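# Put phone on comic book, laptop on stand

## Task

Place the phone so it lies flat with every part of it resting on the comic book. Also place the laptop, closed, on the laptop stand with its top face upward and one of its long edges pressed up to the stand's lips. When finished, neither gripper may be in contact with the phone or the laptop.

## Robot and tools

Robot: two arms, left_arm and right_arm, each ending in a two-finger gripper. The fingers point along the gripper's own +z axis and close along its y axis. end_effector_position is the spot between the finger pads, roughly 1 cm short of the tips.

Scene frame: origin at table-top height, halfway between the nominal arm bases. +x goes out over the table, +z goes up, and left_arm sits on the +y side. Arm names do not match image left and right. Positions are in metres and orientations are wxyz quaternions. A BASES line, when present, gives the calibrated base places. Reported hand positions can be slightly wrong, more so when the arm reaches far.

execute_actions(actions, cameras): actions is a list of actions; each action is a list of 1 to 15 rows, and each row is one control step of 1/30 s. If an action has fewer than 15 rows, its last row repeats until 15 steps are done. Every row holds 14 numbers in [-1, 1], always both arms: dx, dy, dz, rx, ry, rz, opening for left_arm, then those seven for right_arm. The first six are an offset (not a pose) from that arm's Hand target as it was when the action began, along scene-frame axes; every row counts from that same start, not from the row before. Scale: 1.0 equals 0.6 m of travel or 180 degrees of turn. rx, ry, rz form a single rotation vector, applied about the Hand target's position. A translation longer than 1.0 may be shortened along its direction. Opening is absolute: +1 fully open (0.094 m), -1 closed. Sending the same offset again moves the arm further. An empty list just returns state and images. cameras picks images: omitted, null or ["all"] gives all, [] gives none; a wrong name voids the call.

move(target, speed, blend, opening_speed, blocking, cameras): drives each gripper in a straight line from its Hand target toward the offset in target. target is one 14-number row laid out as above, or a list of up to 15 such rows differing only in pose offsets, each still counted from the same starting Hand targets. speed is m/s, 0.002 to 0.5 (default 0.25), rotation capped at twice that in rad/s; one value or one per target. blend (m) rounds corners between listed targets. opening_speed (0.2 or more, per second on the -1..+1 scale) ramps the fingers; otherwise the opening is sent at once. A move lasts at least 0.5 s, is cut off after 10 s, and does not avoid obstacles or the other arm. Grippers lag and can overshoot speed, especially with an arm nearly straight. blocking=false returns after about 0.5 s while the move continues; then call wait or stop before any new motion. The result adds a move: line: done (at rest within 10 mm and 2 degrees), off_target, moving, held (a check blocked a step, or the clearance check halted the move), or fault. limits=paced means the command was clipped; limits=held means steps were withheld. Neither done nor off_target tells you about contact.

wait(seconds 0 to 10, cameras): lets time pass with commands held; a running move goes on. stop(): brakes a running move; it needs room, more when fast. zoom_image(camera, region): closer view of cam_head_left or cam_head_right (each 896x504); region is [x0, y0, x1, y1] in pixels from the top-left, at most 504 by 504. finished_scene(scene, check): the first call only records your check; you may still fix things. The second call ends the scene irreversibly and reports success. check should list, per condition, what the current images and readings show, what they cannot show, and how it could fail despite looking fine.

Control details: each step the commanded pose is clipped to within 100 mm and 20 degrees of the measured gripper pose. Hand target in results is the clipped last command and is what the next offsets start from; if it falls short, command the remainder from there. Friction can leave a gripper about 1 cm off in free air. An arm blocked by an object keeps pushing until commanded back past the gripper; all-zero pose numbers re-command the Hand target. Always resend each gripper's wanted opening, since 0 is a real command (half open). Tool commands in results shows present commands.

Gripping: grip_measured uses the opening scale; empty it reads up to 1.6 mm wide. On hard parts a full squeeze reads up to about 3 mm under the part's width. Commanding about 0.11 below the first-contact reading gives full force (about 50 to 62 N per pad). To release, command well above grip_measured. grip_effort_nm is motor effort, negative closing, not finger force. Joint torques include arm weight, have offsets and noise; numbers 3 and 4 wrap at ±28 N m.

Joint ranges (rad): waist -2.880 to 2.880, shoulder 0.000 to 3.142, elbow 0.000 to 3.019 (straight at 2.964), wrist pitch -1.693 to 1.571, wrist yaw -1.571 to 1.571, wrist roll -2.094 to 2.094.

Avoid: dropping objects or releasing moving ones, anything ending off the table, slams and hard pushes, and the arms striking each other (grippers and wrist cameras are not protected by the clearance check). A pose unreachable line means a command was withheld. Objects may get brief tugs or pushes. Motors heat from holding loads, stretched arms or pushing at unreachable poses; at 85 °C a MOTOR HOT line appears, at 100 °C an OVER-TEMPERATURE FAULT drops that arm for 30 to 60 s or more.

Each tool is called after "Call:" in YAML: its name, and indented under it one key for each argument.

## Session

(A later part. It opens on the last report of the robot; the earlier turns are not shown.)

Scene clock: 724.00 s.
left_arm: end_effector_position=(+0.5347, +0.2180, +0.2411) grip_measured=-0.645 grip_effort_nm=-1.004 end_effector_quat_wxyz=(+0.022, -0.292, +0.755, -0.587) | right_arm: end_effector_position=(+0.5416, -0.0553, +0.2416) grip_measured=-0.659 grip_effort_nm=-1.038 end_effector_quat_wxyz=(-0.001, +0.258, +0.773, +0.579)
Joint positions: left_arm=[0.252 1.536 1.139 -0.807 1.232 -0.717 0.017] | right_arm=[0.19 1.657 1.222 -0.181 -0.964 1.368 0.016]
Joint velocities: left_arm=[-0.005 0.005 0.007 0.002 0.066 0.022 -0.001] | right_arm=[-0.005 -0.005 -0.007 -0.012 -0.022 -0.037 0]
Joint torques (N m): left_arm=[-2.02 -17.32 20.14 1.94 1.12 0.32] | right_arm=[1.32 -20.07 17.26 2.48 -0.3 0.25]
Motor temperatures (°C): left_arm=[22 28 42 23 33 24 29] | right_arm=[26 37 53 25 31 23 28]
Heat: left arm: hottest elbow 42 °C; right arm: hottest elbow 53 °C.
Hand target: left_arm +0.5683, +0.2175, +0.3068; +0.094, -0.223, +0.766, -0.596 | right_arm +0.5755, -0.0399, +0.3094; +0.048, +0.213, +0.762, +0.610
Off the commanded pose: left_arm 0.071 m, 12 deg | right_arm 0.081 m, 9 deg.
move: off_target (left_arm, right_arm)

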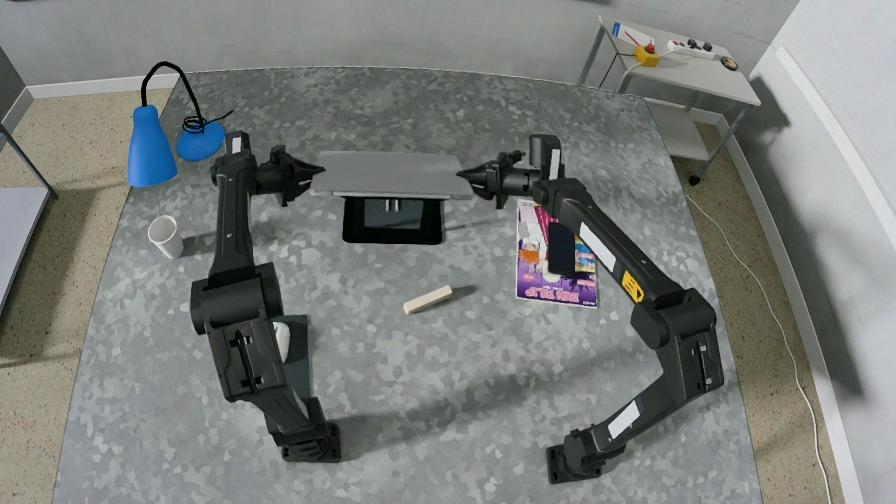

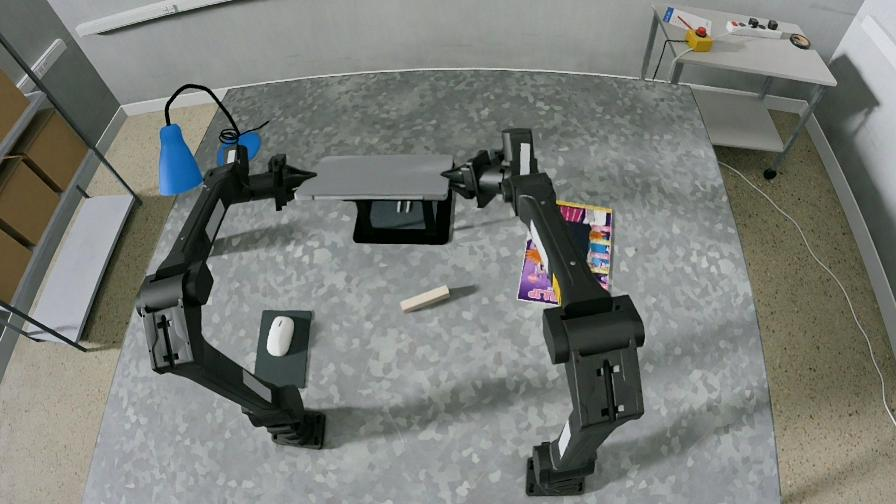

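Call:
move:
  target: [0.2,0.04,0.03,0,0.04,0.02,-1,0.2,0.04,0.03,0,0.04,-0.03,-1]
  speed: 0.12

Call:
zoom_image:
  camera: "cam_head_left"
  region: [280, 100, 600, 300]

Call:
zoom_image:
  camera: "cam_head_right"
  region: [280, 100, 600, 300]

Scene clock: 732.20 s.
left_arm: end_effector_position=(+0.6588, +0.2425, +0.2439) grip_measured=-0.647 grip_effort_nm=-1.013 end_effector_quat_wxyz=(-0.007, -0.350, +0.749, -0.563) | right_arm: end_effector_position=(+0.6674, -0.0309, +0.2466) grip_measured=-0.667 grip_effort_nm=-1.038 end_effector_quat_wxyz=(-0.015, +0.326, +0.762, +0.559)
Joint positions: left_arm=[0.227 1.825 1.546 -0.889 1.161 -0.885 0.017] | right_arm=[0.2 1.945 1.672 -0.361 -0.886 1.484 0.016]
Joint velocities: left_arm=[0.005 0.005 0.002 0.002 0.037 0.022 0.001] | right_arm=[-0.015 0.005 -0.007 -0.022 -0.022 -0.022 0]
Joint torques (N m): left_arm=[-2.49 -23.59 21.6 1.03 1 0.37] | right_arm=[1.08 -26.4 18.44 1.55 -0.27 0.24]
Motor temperatures (°C): left_arm=[22 28 44 24 33 24 29] | right_arm=[26 37 58 25 30 23 28]
Heat: left arm: hottest elbow 44 °C; right arm: hottest elbow 58 °C.
Hand target: left_arm +0.6888, +0.2408, +0.3256; +0.065, -0.284, +0.763, -0.577 | right_arm +0.6964, -0.0176, +0.3246; +0.028, +0.287, +0.753, +0.592
Off the commanded pose: left_arm 0.086 m, 11 deg | right_arm 0.087 m, 8 deg.
move: off_target (left_arm, right_arm)

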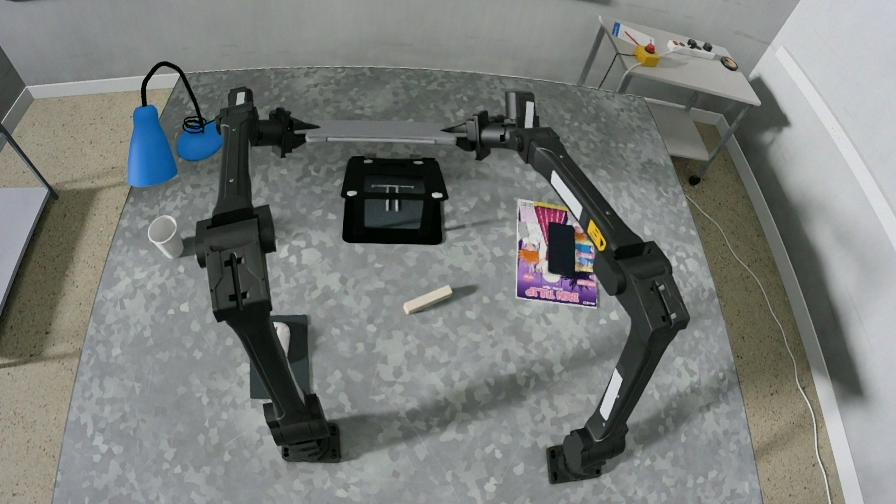

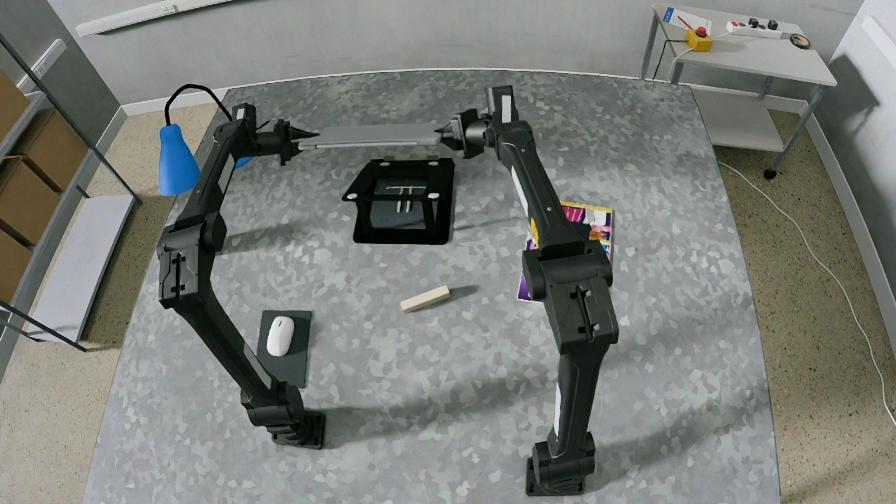

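Scaled by 1.575.

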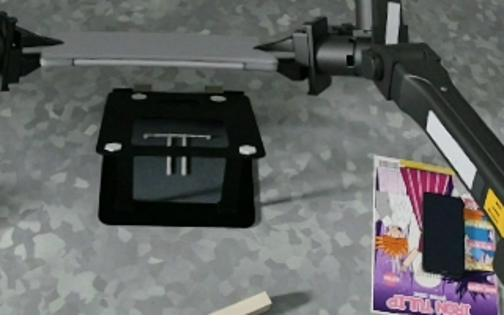

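Scaled by 1.575.

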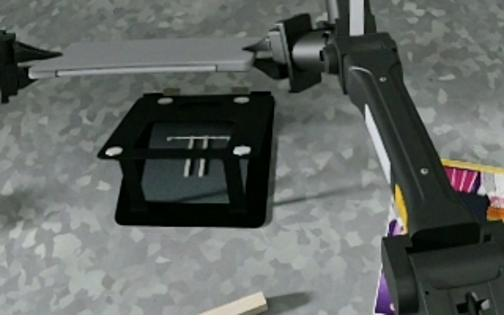

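Call:
move:
  target: [0.0,0.0,-0.13,0,0.0,0.0,-1,0.0,0.0,-0.13,0,0.0,0,-1]
  speed: 0.1

Call:
zoom_image:
  camera: "cam_head_left"
  region: [280, 100, 600, 300]

Call:
zoom_image:
  camera: "cam_head_right"
  region: [280, 100, 600, 300]

Scene clock: 740.63 s.
left_arm: end_effector_position=(+0.6825, +0.2470, +0.2011) grip_measured=-0.647 grip_effort_nm=-1.009 end_effector_quat_wxyz=(+0.015, -0.334, +0.753, -0.567) | right_arm: end_effector_position=(+0.6890, -0.0265, +0.2040) grip_measured=-0.667 grip_effort_nm=-1.038 end_effector_quat_wxyz=(+0.001, +0.314, +0.760, +0.569)
Joint positions: left_arm=[0.224 1.906 1.54 -0.745 1.161 -0.887 0.017] | right_arm=[0.201 2.03 1.672 -0.231 -0.882 1.484 0.016]
Joint velocities: left_arm=[-0.005 -0.015 -0.017 -0.002 0.051 -0.022 -0.002] | right_arm=[-0.005 -0.005 -0.012 0.002 0.037 0.022 0]
Joint torques (N m): left_arm=[-2.67 -25 12.16 2.37 0.97 0.39] | right_arm=[1.14 -28.86 11.29 2.84 -0.36 0.2]
Motor temperatures (°C): left_arm=[22 29 45 24 32 24 29] | right_arm=[26 40 63 25 29 23 28]
Heat: left arm: hottest elbow 45 °C; right arm: hottest elbow 63 °C.
Hand target: left_arm +0.6889, +0.2405, +0.2476; +0.065, -0.284, +0.763, -0.577 | right_arm +0.6948, -0.0179, +0.2467; +0.028, +0.287, +0.753, +0.592
Off the commanded pose: left_arm 0.047 m, 8 deg | right_arm 0.044 m, 5 deg.
move: off_target (left_arm, right_arm)

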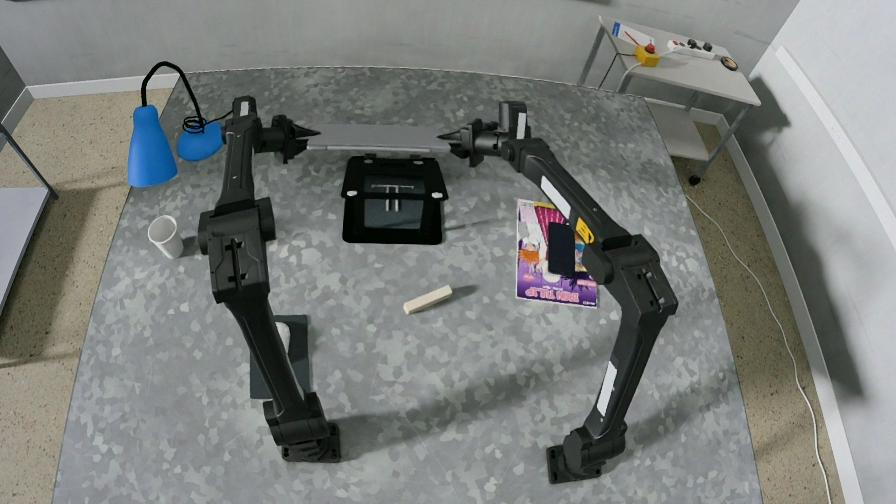

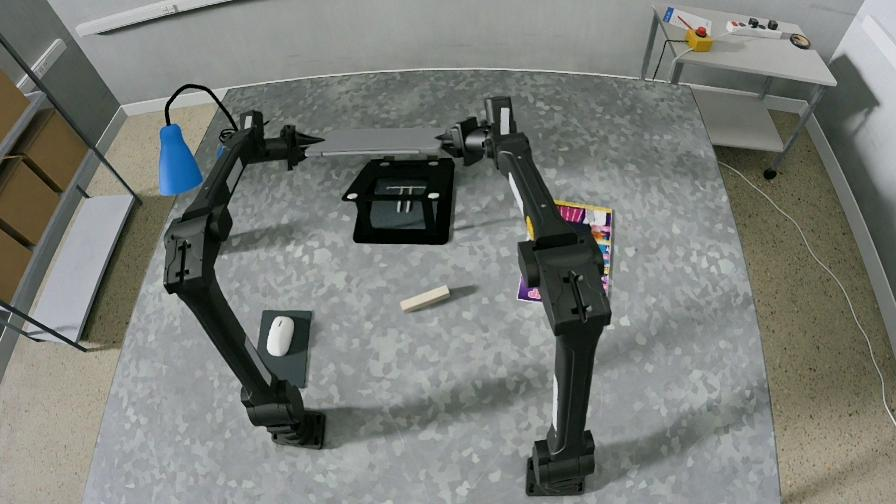

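Scaled by 1.575.

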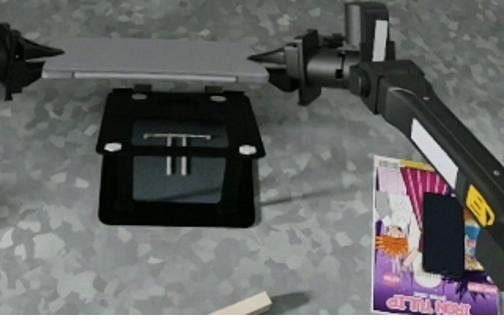

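Scaled by 1.575.

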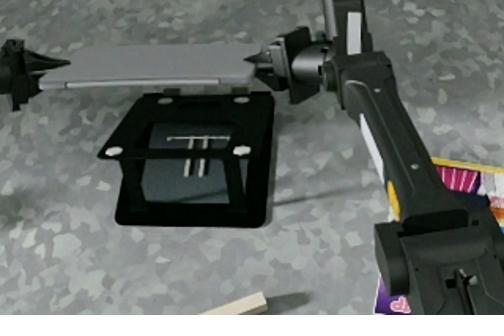

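Call:
move:
  target:
    - [-0.12,0.0,0.0,0,0.0,0.0,-1,-0.12,0.0,0.0,0,0.0,0,-1]
    - [-0.12,0.0,-0.1,0,0.0,0.0,-1,-0.12,0.0,-0.1,0,0.0,0,-1]
  speed: 0.1
  blend: 0.03

Call:
zoom_image:
  camera: "cam_head_left"
  region: [280, 100, 600, 300]

Call:
zoom_image:
  camera: "cam_head_right"
  region: [280, 100, 600, 300]

Scene clock: 746.97 s.
left_arm: end_effector_position=(+0.6090, +0.2382, +0.1542) grip_measured=-0.647 grip_effort_nm=-1.009 end_effector_quat_wxyz=(+0.018, -0.327, +0.757, -0.566) | right_arm: end_effector_position=(+0.6172, -0.0327, +0.1536) grip_measured=-0.667 grip_effort_nm=-1.038 end_effector_quat_wxyz=(+0.009, +0.315, +0.759, +0.570)
Joint positions: left_arm=[0.243 1.796 1.243 -0.606 1.169 -0.819 0.017] | right_arm=[0.217 1.918 1.337 0.014 -0.858 1.5 0.016]
Joint velocities: left_arm=[-0.005 0.005 -0.007 -0.007 0.095 -0.066 0] | right_arm=[-0.015 -0.005 0.002 0.007 0.022 -0.007 -0.001]
Joint torques (N m): left_arm=[-1.79 -21.66 10.63 1.96 1.26 0.46] | right_arm=[1.96 -25.11 10.02 2.91 -0.35 0.23]
Motor temperatures (°C): left_arm=[22 29 45 24 32 24 30] | right_arm=[26 40 61 25 29 23 28]
Heat: left arm: hottest elbow 45 °C; right arm: hottest elbow 61 °C.
Hand target: left_arm +0.6167, +0.2407, +0.1873; +0.065, -0.284, +0.763, -0.577 | right_arm +0.6216, -0.0170, +0.1881; +0.028, +0.287, +0.753, +0.592
Off the commanded pose: left_arm 0.034 m, 7 deg | right_arm 0.037 m, 5 deg.
move: off_target (left_arm, right_arm)

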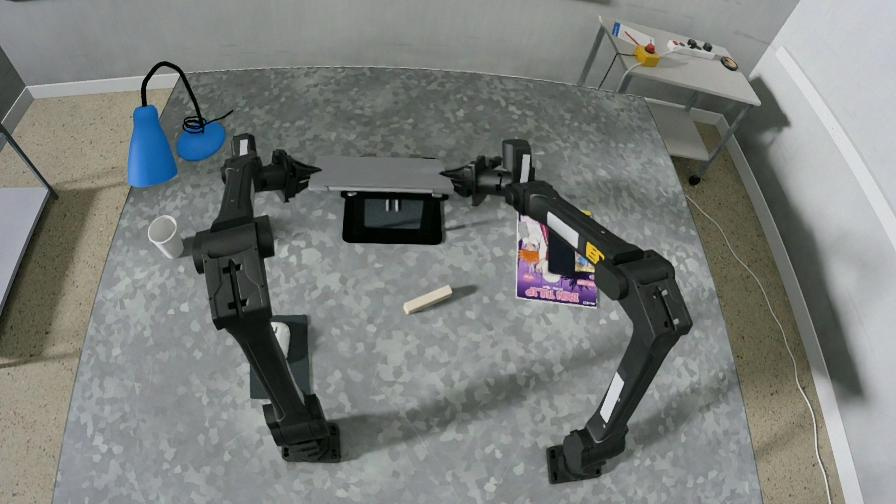

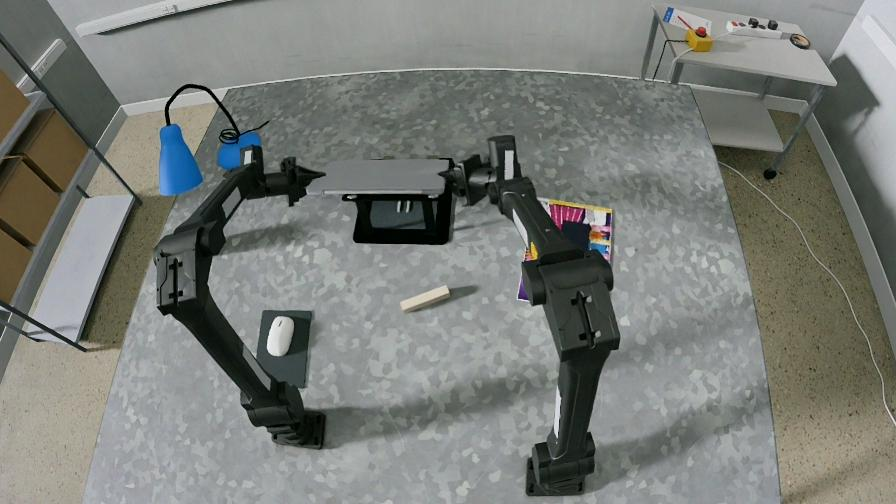

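Scaled by 1.575.

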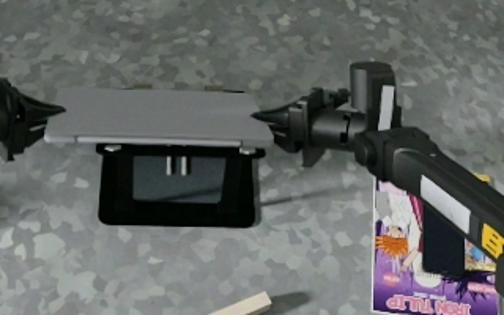

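Scaled by 1.575.

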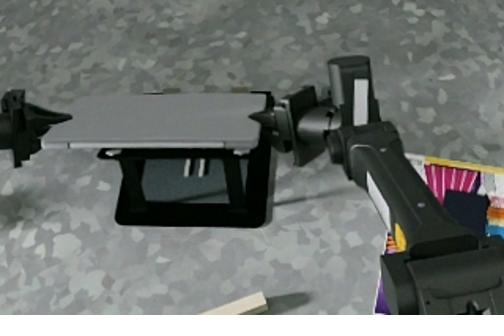

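Call:
move:
  target:
    - [0.0,-0.06,0.0,0,0.0,0.0,-1,0.0,-0.06,0.0,0,0.0,0,-1]
    - [0.0,-0.06,-0.06,0,0.0,0.0,-1,0.0,-0.06,-0.06,0,0.0,0,-1]
  speed: 0.1

Call:
zoom_image:
  camera: "cam_head_left"
  region: [280, 100, 600, 300]

Call:
zoom_image:
  camera: "cam_head_right"
  region: [280, 100, 600, 300]

Scene clock: 755.13 s.
left_arm: end_effector_position=(+0.6090, +0.2122, +0.1306) grip_measured=-0.647 grip_effort_nm=-1.009 end_effector_quat_wxyz=(+0.033, -0.321, +0.754, -0.572) | right_arm: end_effector_position=(+0.6147, -0.0585, +0.1335) grip_measured=-0.668 grip_effort_nm=-1.043 end_effector_quat_wxyz=(+0.016, +0.305, +0.758, +0.576)
Joint positions: left_arm=[0.195 1.8 1.149 -0.351 1.15 -0.956 0.017] | right_arm=[0.174 1.934 1.292 0.071 -0.898 1.46 0.016]
Joint velocities: left_arm=[-0.005 -0.005 0.012 -0.002 -0.037 -0.022 0] | right_arm=[-0.005 -0.005 0.002 -0.022 0.007 -0.022 0]
Joint torques (N m): left_arm=[-3.6 -19.31 9.95 2.32 0.6 0.3] | right_arm=[0.79 -23.47 9.07 2.69 -0.72 0.19]
Motor temperatures (°C): left_arm=[22 30 43 24 32 24 30] | right_arm=[26 42 58 25 29 23 28]
Heat: left arm: hottest elbow 43 °C; right arm: hottest elbow 58 °C.
Hand target: left_arm +0.6166, +0.2045, +0.1518; +0.065, -0.284, +0.763, -0.578 | right_arm +0.6204, -0.0533, +0.1523; +0.028, +0.287, +0.753, +0.592
Off the commanded pose: left_arm 0.023 m, 6 deg | right_arm 0.021 m, 3 deg.
move: off_target (left_arm, right_arm)

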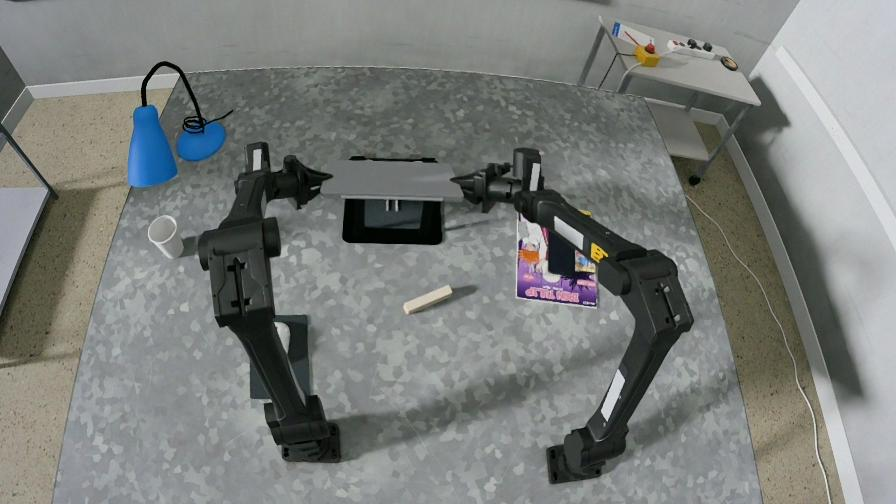

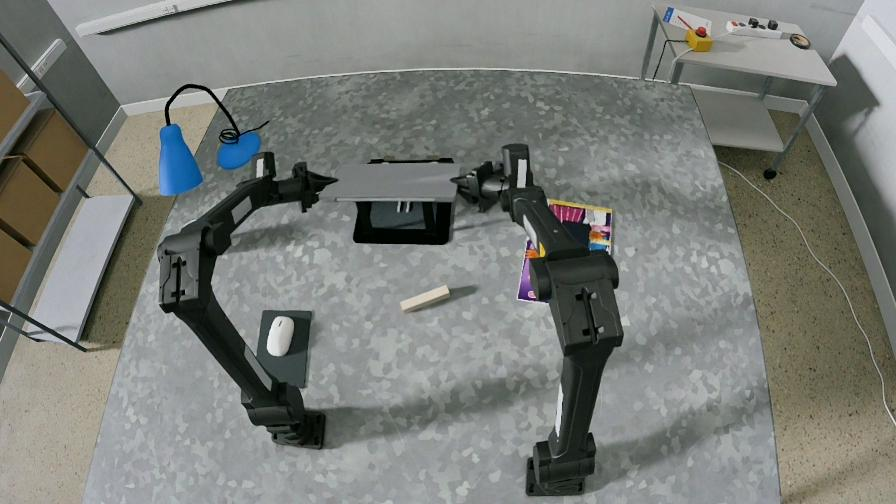

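Scaled by 1.575.

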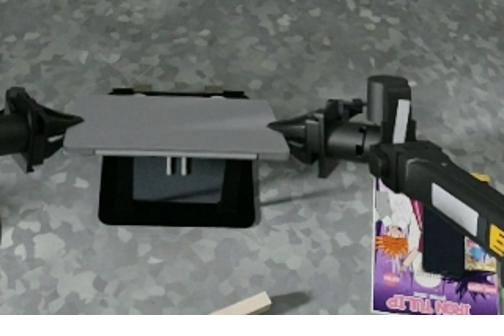

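Scaled by 1.575.

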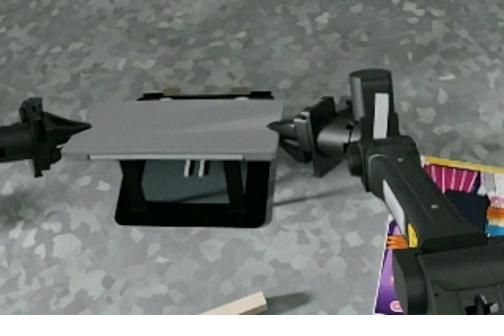

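Call:
move:
  target: [0.0,-0.02,-0.07,0,0.0,0.0,-1,0.0,-0.02,-0.07,0,0.0,0,-1]
  speed: 0.07

Call:
zoom_image:
  camera: "cam_head_left"
  region: [280, 100, 600, 300]

Call:
zoom_image:
  camera: "cam_head_right"
  region: [280, 100, 600, 300]

Scene clock: 760.50 s.
left_arm: end_effector_position=(+0.6149, +0.2107, +0.1180) grip_measured=-0.647 grip_effort_nm=-1.009 end_effector_quat_wxyz=(+0.048, -0.319, +0.747, -0.582) | right_arm: end_effector_position=(+0.6186, -0.0613, +0.1259) grip_measured=-0.671 grip_effort_nm=-1.033 end_effector_quat_wxyz=(+0.027, +0.292, +0.752, +0.590)
Joint positions: left_arm=[0.19 1.825 1.116 -0.195 1.154 -1.032 0.017] | right_arm=[0.166 1.96 1.28 0.16 -0.917 1.469 0.015]
Joint velocities: left_arm=[-0.005 -0.024 -0.012 -0.002 0.022 -0.066 0] | right_arm=[-0.005 0.005 -0.012 -0.002 -0.066 -0.066 -0.001]
Joint torques (N m): left_arm=[-4.13 -17.08 8.08 2.26 -0.09 0.65] | right_arm=[-0.03 -21.07 7.38 2.55 -0.6 0.01]
Motor temperatures (°C): left_arm=[22 30 43 24 32 24 30] | right_arm=[26 42 56 25 29 23 28]
Heat: left arm: hottest elbow 43 °C; right arm: hottest elbow 56 °C.
Hand target: left_arm +0.6165, +0.1925, +0.1100; +0.065, -0.284, +0.763, -0.578 | right_arm +0.6195, -0.0655, +0.1104; +0.028, +0.287, +0.753, +0.592
Off the commanded pose: left_arm 0.020 m, 5 deg | right_arm 0.016 m, 1 deg.
move: off_target (left_arm, right_arm)

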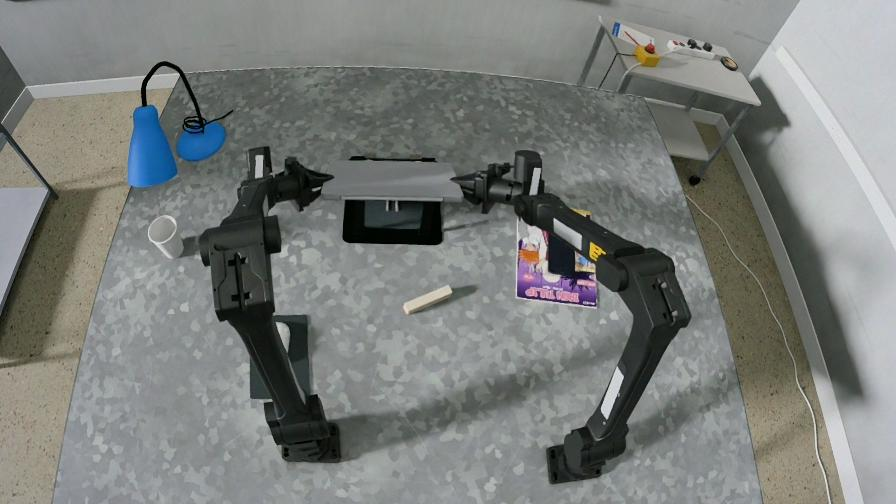

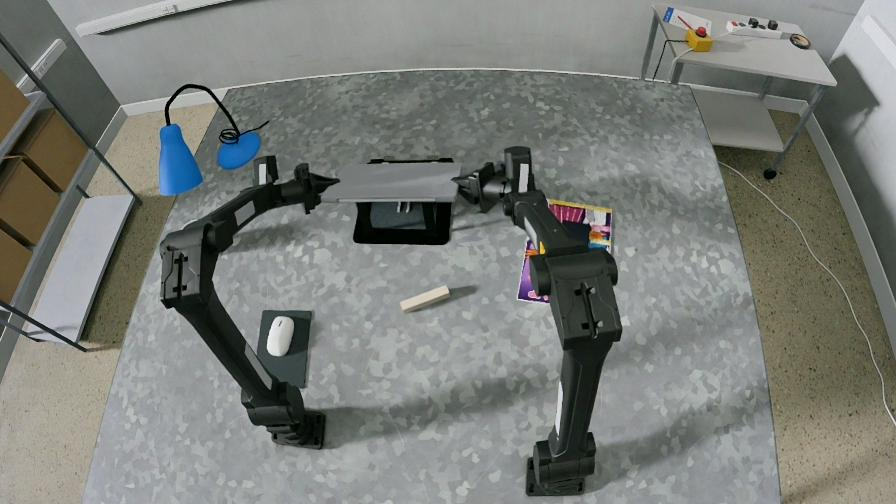

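Scaled by 1.575.

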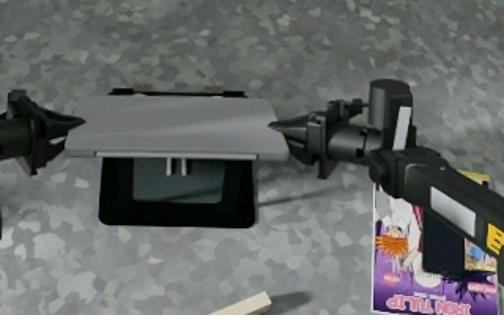

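Scaled by 1.575.

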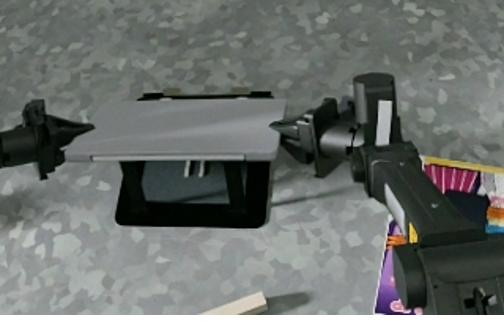

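Call:
move:
  target: [0.06,0.02,-0.03,0,0.0,0.0,-1,0.06,0.0,-0.03,0,0.0,0,-1]
  speed: 0.06

Call:
zoom_image:
  camera: "cam_head_left"
  region: [300, 130, 500, 260]

Call:
zoom_image:
  camera: "cam_head_right"
  region: [300, 130, 500, 260]

Scene clock: 765.13 s.
left_arm: end_effector_position=(+0.6362, +0.2094, +0.1033) grip_measured=-0.647 grip_effort_nm=-1.004 end_effector_quat_wxyz=(+0.041, -0.314, +0.745, -0.587) | right_arm: end_effector_position=(+0.6366, -0.0631, +0.1129) grip_measured=-0.672 grip_effort_nm=-1.043 end_effector_quat_wxyz=(+0.023, +0.290, +0.750, +0.594)
Joint positions: left_arm=[0.182 1.902 1.181 -0.184 1.169 -1.036 0.017] | right_arm=[0.157 2.021 1.336 0.168 -0.935 1.471 0.015]
Joint velocities: left_arm=[-0.005 0.005 -0.022 0.007 -0.007 0.022 0] | right_arm=[-0.015 0.005 -0.002 -0.002 -0.022 0.037 0]
Joint torques (N m): left_arm=[-2.9 -15.62 12.1 2 -0.59 0.76] | right_arm=[-0.03 -18.78 11.19 1.66 -0.32 -0.11]
Motor temperatures (°C): left_arm=[22 30 43 24 31 24 30] | right_arm=[26 41 55 25 29 23 28]
Heat: left arm: hottest elbow 43 °C; right arm: hottest elbow 55 °C.
Hand target: left_arm +0.6529, +0.2043, +0.0923; +0.065, -0.284, +0.763, -0.578 | right_arm +0.6551, -0.0661, +0.0917; +0.028, +0.287, +0.753, +0.592
Off the commanded pose: left_arm 0.020 m, 5 deg | right_arm 0.028 m, 1 deg.
move: off_target (left_arm, right_arm)

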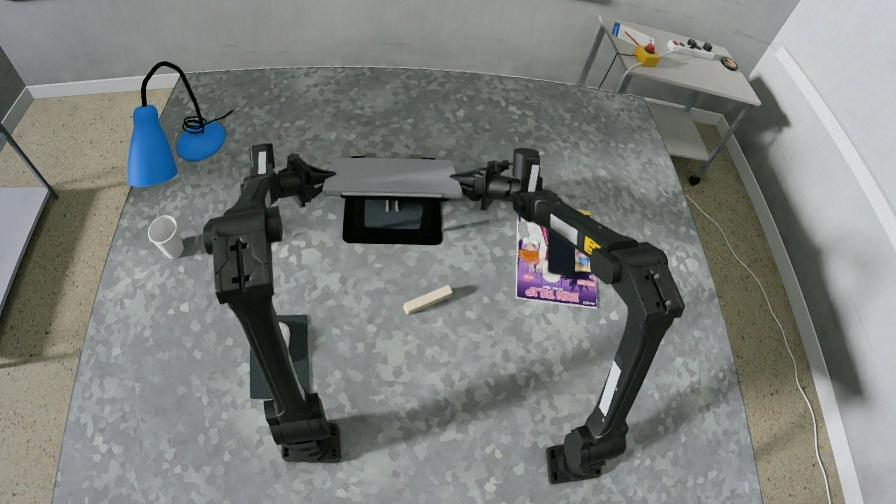

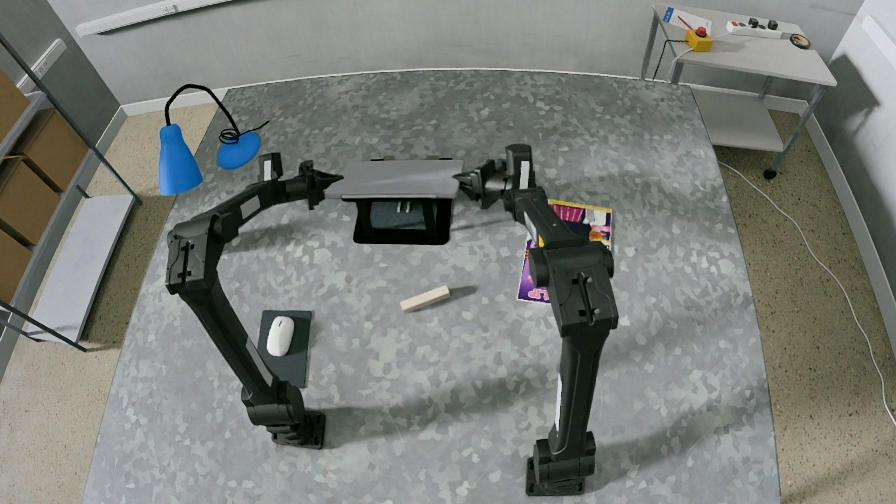

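Scaled by 2.520.

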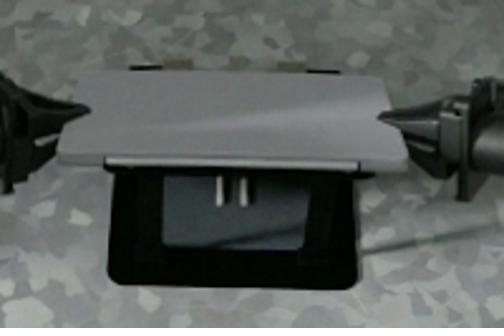

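Scaled by 2.520.

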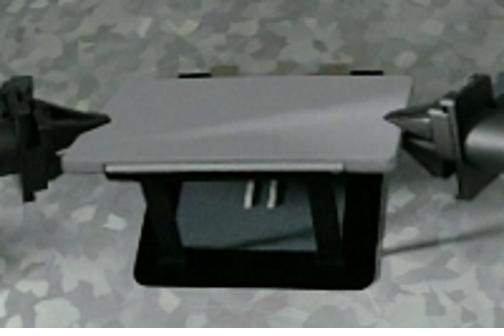

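Call:
move:
  target: [0.04,0.01,-0.03,0,0.0,0.0,-1,0.04,0.0,-0.03,0,0.0,0,-1]
  speed: 0.05

Call:
zoom_image:
  camera: "cam_head_left"
  region: [300, 130, 500, 260]

Call:
zoom_image:
  camera: "cam_head_right"
  region: [300, 130, 500, 260]

Scene clock: 768.60 s.
left_arm: end_effector_position=(+0.6608, +0.2117, +0.0898) grip_measured=-0.647 grip_effort_nm=-1.004 end_effector_quat_wxyz=(+0.040, -0.311, +0.746, -0.588) | right_arm: end_effector_position=(+0.6618, -0.0626, +0.0995) grip_measured=-0.672 grip_effort_nm=-1.043 end_effector_quat_wxyz=(+0.026, +0.288, +0.749, +0.596)
Joint positions: left_arm=[0.177 1.976 1.258 -0.184 1.17 -1.036 0.017] | right_arm=[0.151 2.094 1.417 0.168 -0.941 1.471 0.015]
Joint velocities: left_arm=[-0.024 -0.015 -0.017 0.017 0.022 -0.037 0] | right_arm=[-0.015 -0.015 -0.007 -0.007 -0.051 -0.022 -0.001]
Joint torques (N m): left_arm=[-1.96 -15.74 12.03 1.81 -0.52 0.78] | right_arm=[-0.09 -19.49 11.3 1.39 -0.32 -0.15]
Motor temperatures (°C): left_arm=[22 30 43 24 31 24 30] | right_arm=[26 41 55 25 29 23 28]
Heat: left arm: hottest elbow 43 °C; right arm: hottest elbow 55 °C.
Hand target: left_arm +0.6770, +0.2099, +0.0745; +0.065, -0.284, +0.763, -0.578 | right_arm +0.6788, -0.0665, +0.0732; +0.028, +0.287, +0.753, +0.592
Off the commanded pose: left_arm 0.022 m, 5 deg | right_arm 0.031 m, 1 deg.
move: off_target (left_arm, right_arm)

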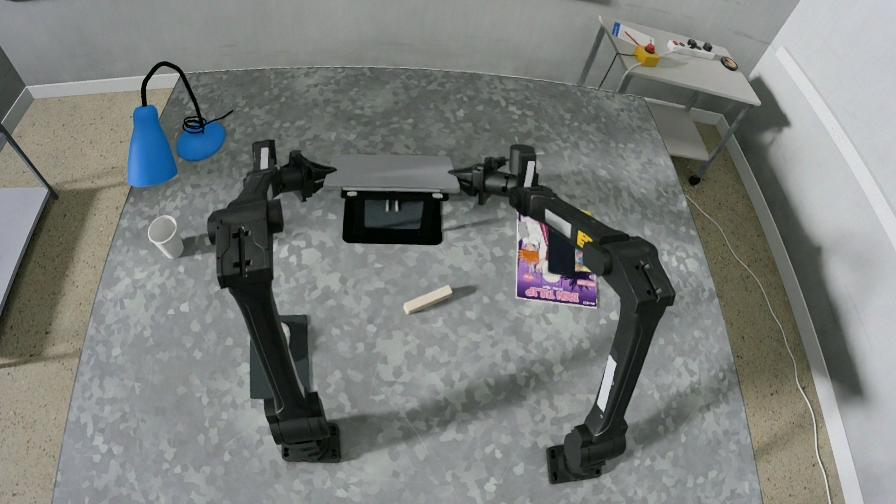

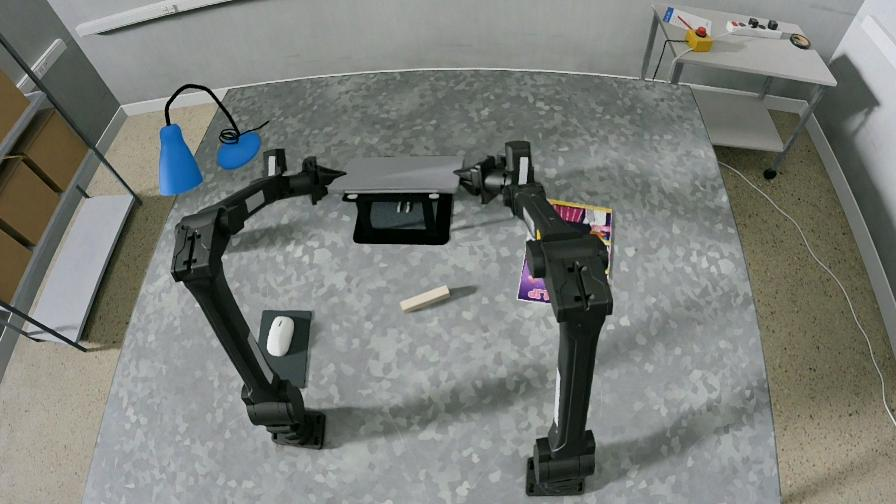

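Scaled by 2.520.

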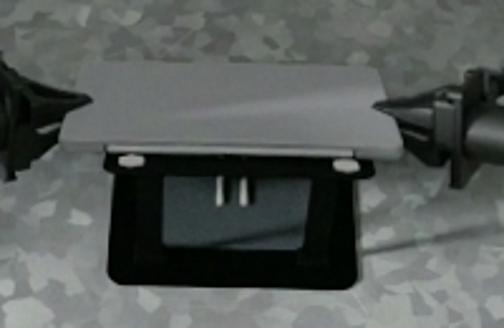

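Scaled by 2.520.

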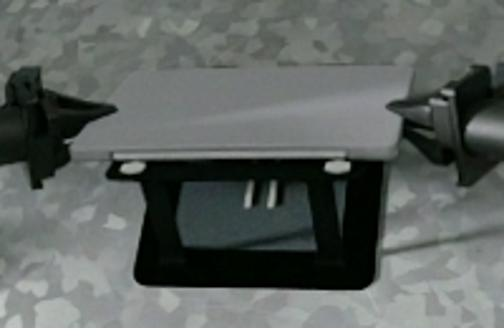

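Call:
move:
  target: [0.025,0.0,-0.015,0,0.0,0.0,-1,0.025,0.0,-0.015,0,0.0,0,-1]
  speed: 0.04

Call:
zoom_image:
  camera: "cam_head_left"
  region: [300, 130, 500, 260]

Call:
zoom_image:
  camera: "cam_head_right"
  region: [300, 130, 500, 260]

Scene clock: 785.93 s.
left_arm: end_effector_position=(+0.6754, +0.2118, +0.0819) grip_measured=-0.647 grip_effort_nm=-1.009 end_effector_quat_wxyz=(+0.039, -0.309, +0.746, -0.588) | right_arm: end_effector_position=(+0.6775, -0.0624, +0.0916) grip_measured=-0.672 grip_effort_nm=-1.038 end_effector_quat_wxyz=(+0.027, +0.288, +0.748, +0.597)
Joint positions: left_arm=[0.173 2.019 1.305 -0.184 1.171 -1.039 0.017] | right_arm=[0.148 2.139 1.471 0.162 -0.943 1.472 0.015]
Joint velocities: left_arm=[-0.005 -0.005 0.002 -0.002 0.037 -0.022 0] | right_arm=[-0.024 -0.005 0.002 -0.007 -0.051 -0.037 0]
Joint torques (N m): left_arm=[-2.84 -16.73 12.11 1.69 -0.66 0.71] | right_arm=[-0.15 -20.37 11.54 1.18 -0.33 -0.18]
Motor temperatures (°C): left_arm=[22 29 43 24 31 24 30] | right_arm=[26 40 54 25 28 23 28]
Heat: left arm: hottest elbow 43 °C; right arm: hottest elbow 54 °C.
Hand target: left_arm +0.6920, +0.2097, +0.0656; +0.065, -0.284, +0.762, -0.578 | right_arm +0.6935, -0.0667, +0.0640; +0.028, +0.287, +0.753, +0.592
Off the commanded pose: left_arm 0.023 m, 5 deg | right_arm 0.032 m, 1 deg.
move: off_target (left_arm, right_arm)

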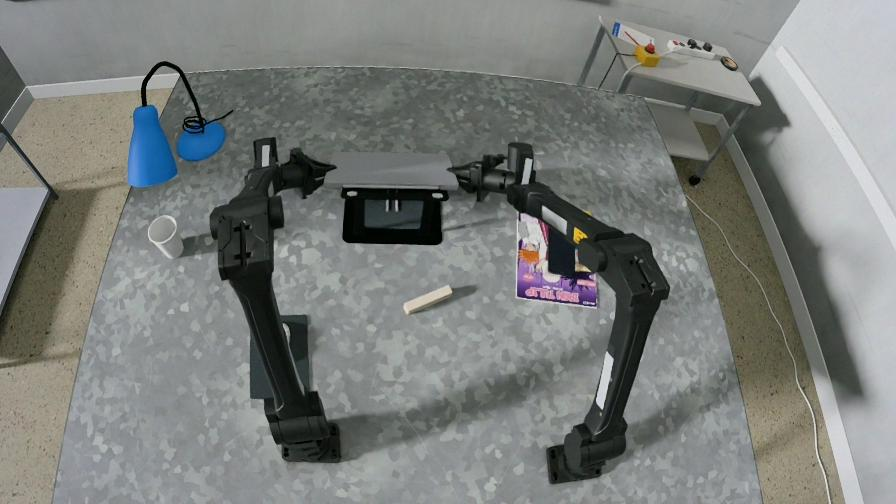

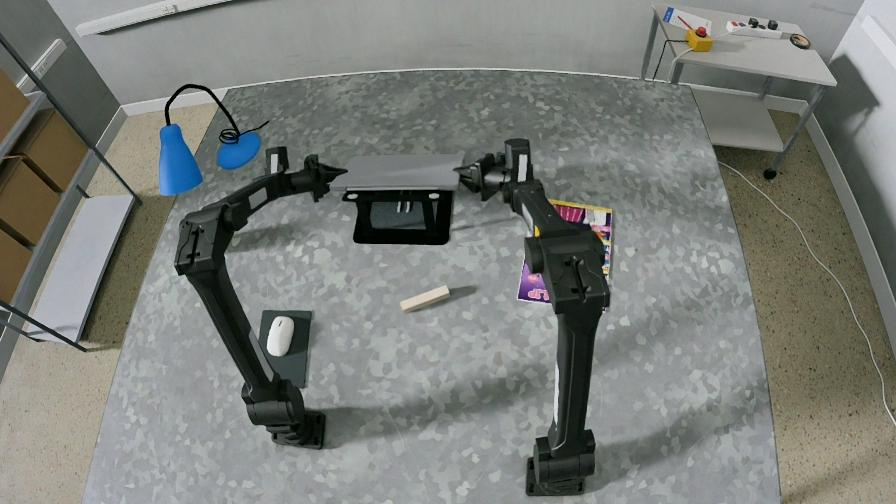

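Scaled by 2.520.

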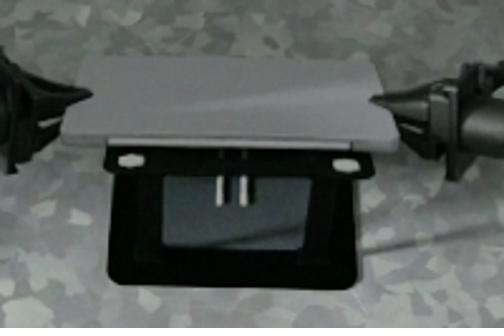

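Scaled by 2.520.

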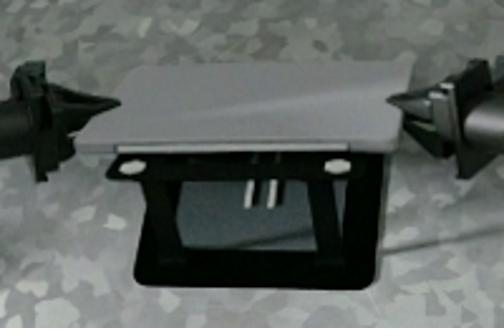

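Call:
move:
  target:
    - [-0.08,0.0,0.06,0,0.0,0.0,-1,-0.08,0.0,0.06,0,0.0,0,-1]
    - [-0.08,0.0,0.06,0,0.07,0.0,-1,-0.08,0.0,0.06,0,0.07,0,-1]
  speed: 0.08

Call:
zoom_image:
  camera: "cam_head_left"
  region: [300, 130, 500, 260]

Call:
zoom_image:
  camera: "cam_head_right"
  region: [300, 130, 500, 260]

Scene clock: 794.67 s.
left_arm: end_effector_position=(+0.6337, +0.2067, +0.0878) grip_measured=-0.647 grip_effort_nm=-1.009 end_effector_quat_wxyz=(-0.025, -0.344, +0.762, -0.549) | right_arm: end_effector_position=(+0.6432, -0.0663, +0.0946) grip_measured=-0.674 grip_effort_nm=-1.033 end_effector_quat_wxyz=(-0.032, +0.326, +0.760, +0.561)
Joint positions: left_arm=[0.174 1.946 1.289 -0.528 1.129 -0.891 0.017] | right_arm=[0.148 2.062 1.424 -0.051 -0.954 1.443 0.015]
Joint velocities: left_arm=[0.005 0.005 0.002 0.007 -0.066 -0.022 0] | right_arm=[-0.005 0.015 0.002 -0.017 -0.037 -0.037 0]
Joint torques (N m): left_arm=[-1.32 -20.42 11.96 -0.58 -0.28 0] | right_arm=[0.56 -24.88 9.74 0.05 -0.47 0.61]
Motor temperatures (°C): left_arm=[22 30 42 24 31 24 30] | right_arm=[26 40 52 25 28 23 28]
Heat: left arm: hottest elbow 42 °C; right arm: hottest elbow 52 °C.
Hand target: left_arm +0.6438, +0.2103, +0.1006; -0.019, -0.345, +0.766, -0.542 | right_arm +0.6466, -0.0657, +0.1007; -0.055, +0.350, +0.750, +0.558
Off the commanded pose: left_arm 0.017 m, 1 deg | right_arm 0.006 m, 4 deg.
move: off_target (left_arm, right_arm)

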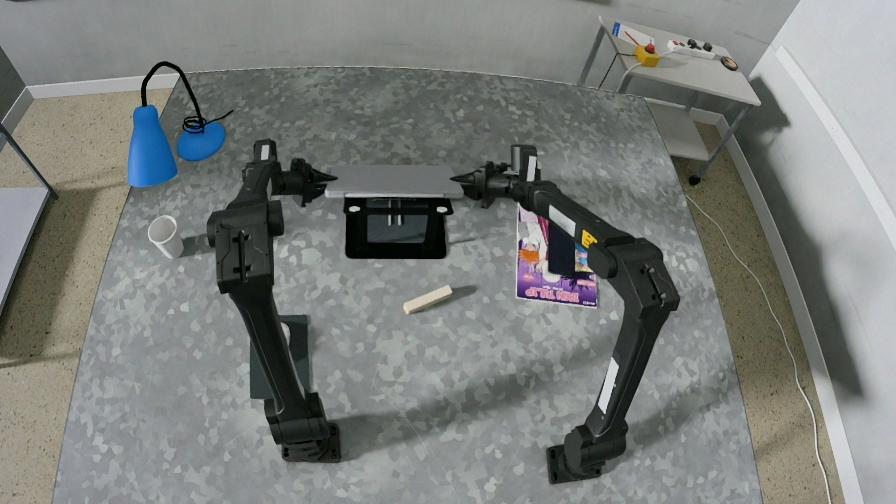

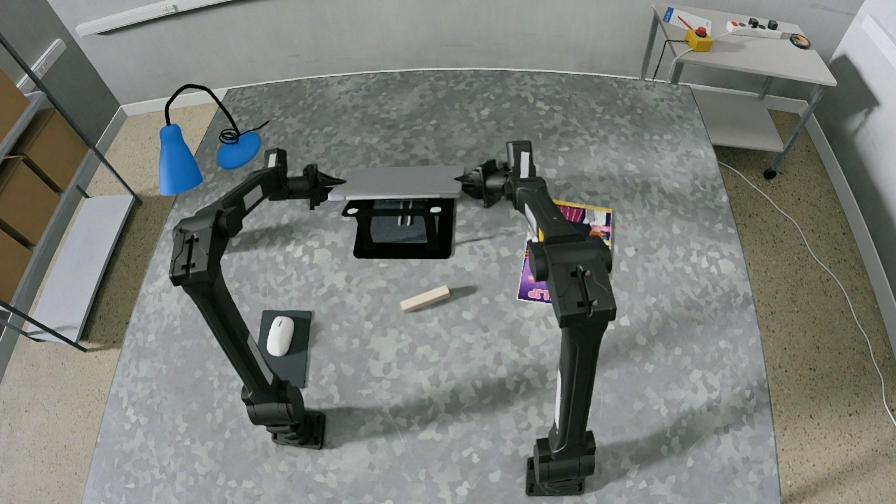

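Scaled by 2.520.

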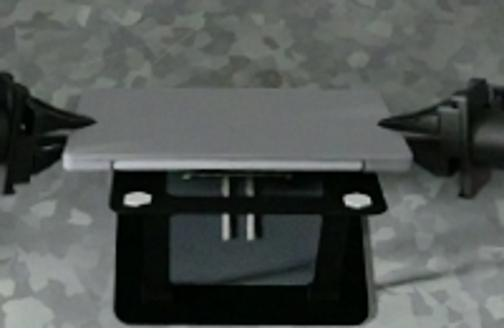

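Scaled by 2.520.

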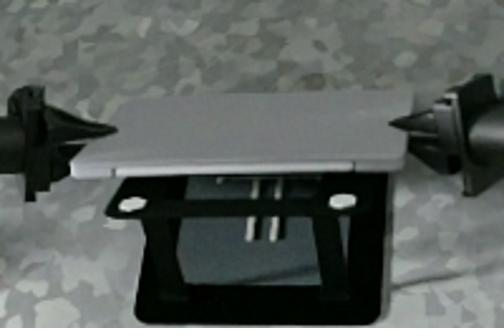

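Call:
move:
  target:
    - [0.0,0.0,0.12,0,0.0,0.0,-1,0.0,0.0,0.12,0,0.0,0,-1]
    - [-0.1,0.0,0.12,0,0.0,0.0,-1,-0.1,0.0,0.12,0,0.0,0,-1]
  speed: 0.1

Call:
zoom_image:
  camera: "cam_head_left"
  region: [300, 130, 500, 260]

Call:
zoom_image:
  camera: "cam_head_right"
  region: [300, 130, 500, 260]

Scene clock: 807.37 s.
left_arm: end_effector_position=(+0.5827, +0.2026, +0.1303) grip_measured=-0.648 grip_effort_nm=-1.004 end_effector_quat_wxyz=(-0.062, -0.376, +0.758, -0.530) | right_arm: end_effector_position=(+0.5902, -0.0715, +0.1329) grip_measured=-0.674 grip_effort_nm=-1.043 end_effector_quat_wxyz=(-0.070, +0.366, +0.755, +0.539)
Joint positions: left_arm=[0.182 1.789 1.207 -0.718 1.108 -0.878 0.017] | right_arm=[0.155 1.893 1.3 -0.175 -0.941 1.488 0.015]
Joint velocities: left_arm=[-0.015 0.015 0.007 -0.012 -0.051 0.007 0] | right_arm=[-0.005 -0.005 -0.002 0.002 0.051 -0.022 0]
Joint torques (N m): left_arm=[-0.21 -23.18 9.48 0.64 0.86 0.44] | right_arm=[1.32 -27.22 8.17 1.63 -0.53 0.36]
Motor temperatures (°C): left_arm=[22 30 41 24 30 24 30] | right_arm=[26 42 50 25 28 24 29]
Heat: left arm: hottest elbow 41 °C; right arm: hottest elbow 50 °C.
Hand target: left_arm +0.5836, +0.2112, +0.1721; -0.019, -0.345, +0.766, -0.542 | right_arm +0.5881, -0.0644, +0.1740; -0.055, +0.350, +0.750, +0.558
Off the commanded pose: left_arm 0.043 m, 6 deg | right_arm 0.040 m, 3 deg.
move: off_target (left_arm, right_arm)

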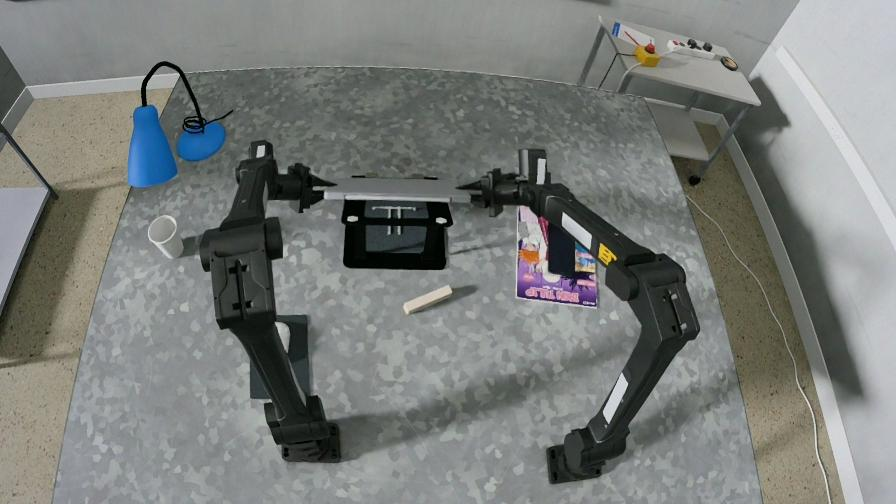

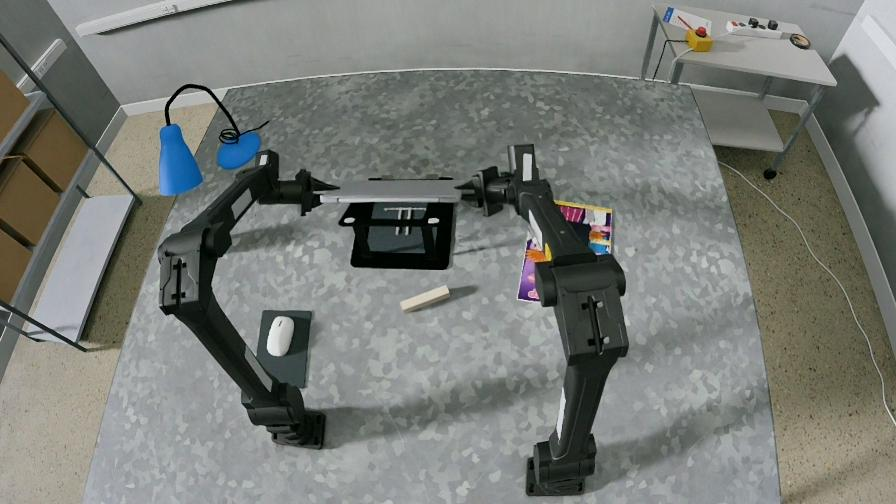

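Scaled by 2.520.

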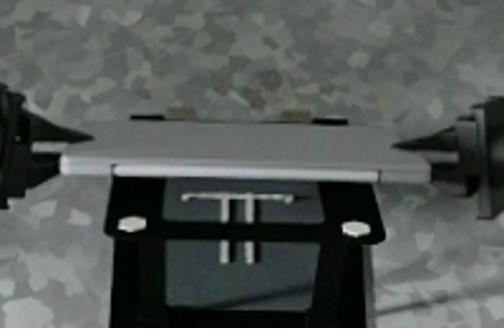

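Scaled by 2.520.

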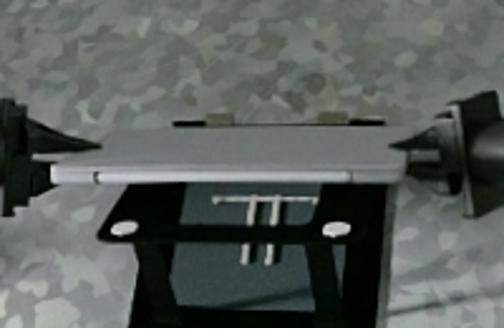

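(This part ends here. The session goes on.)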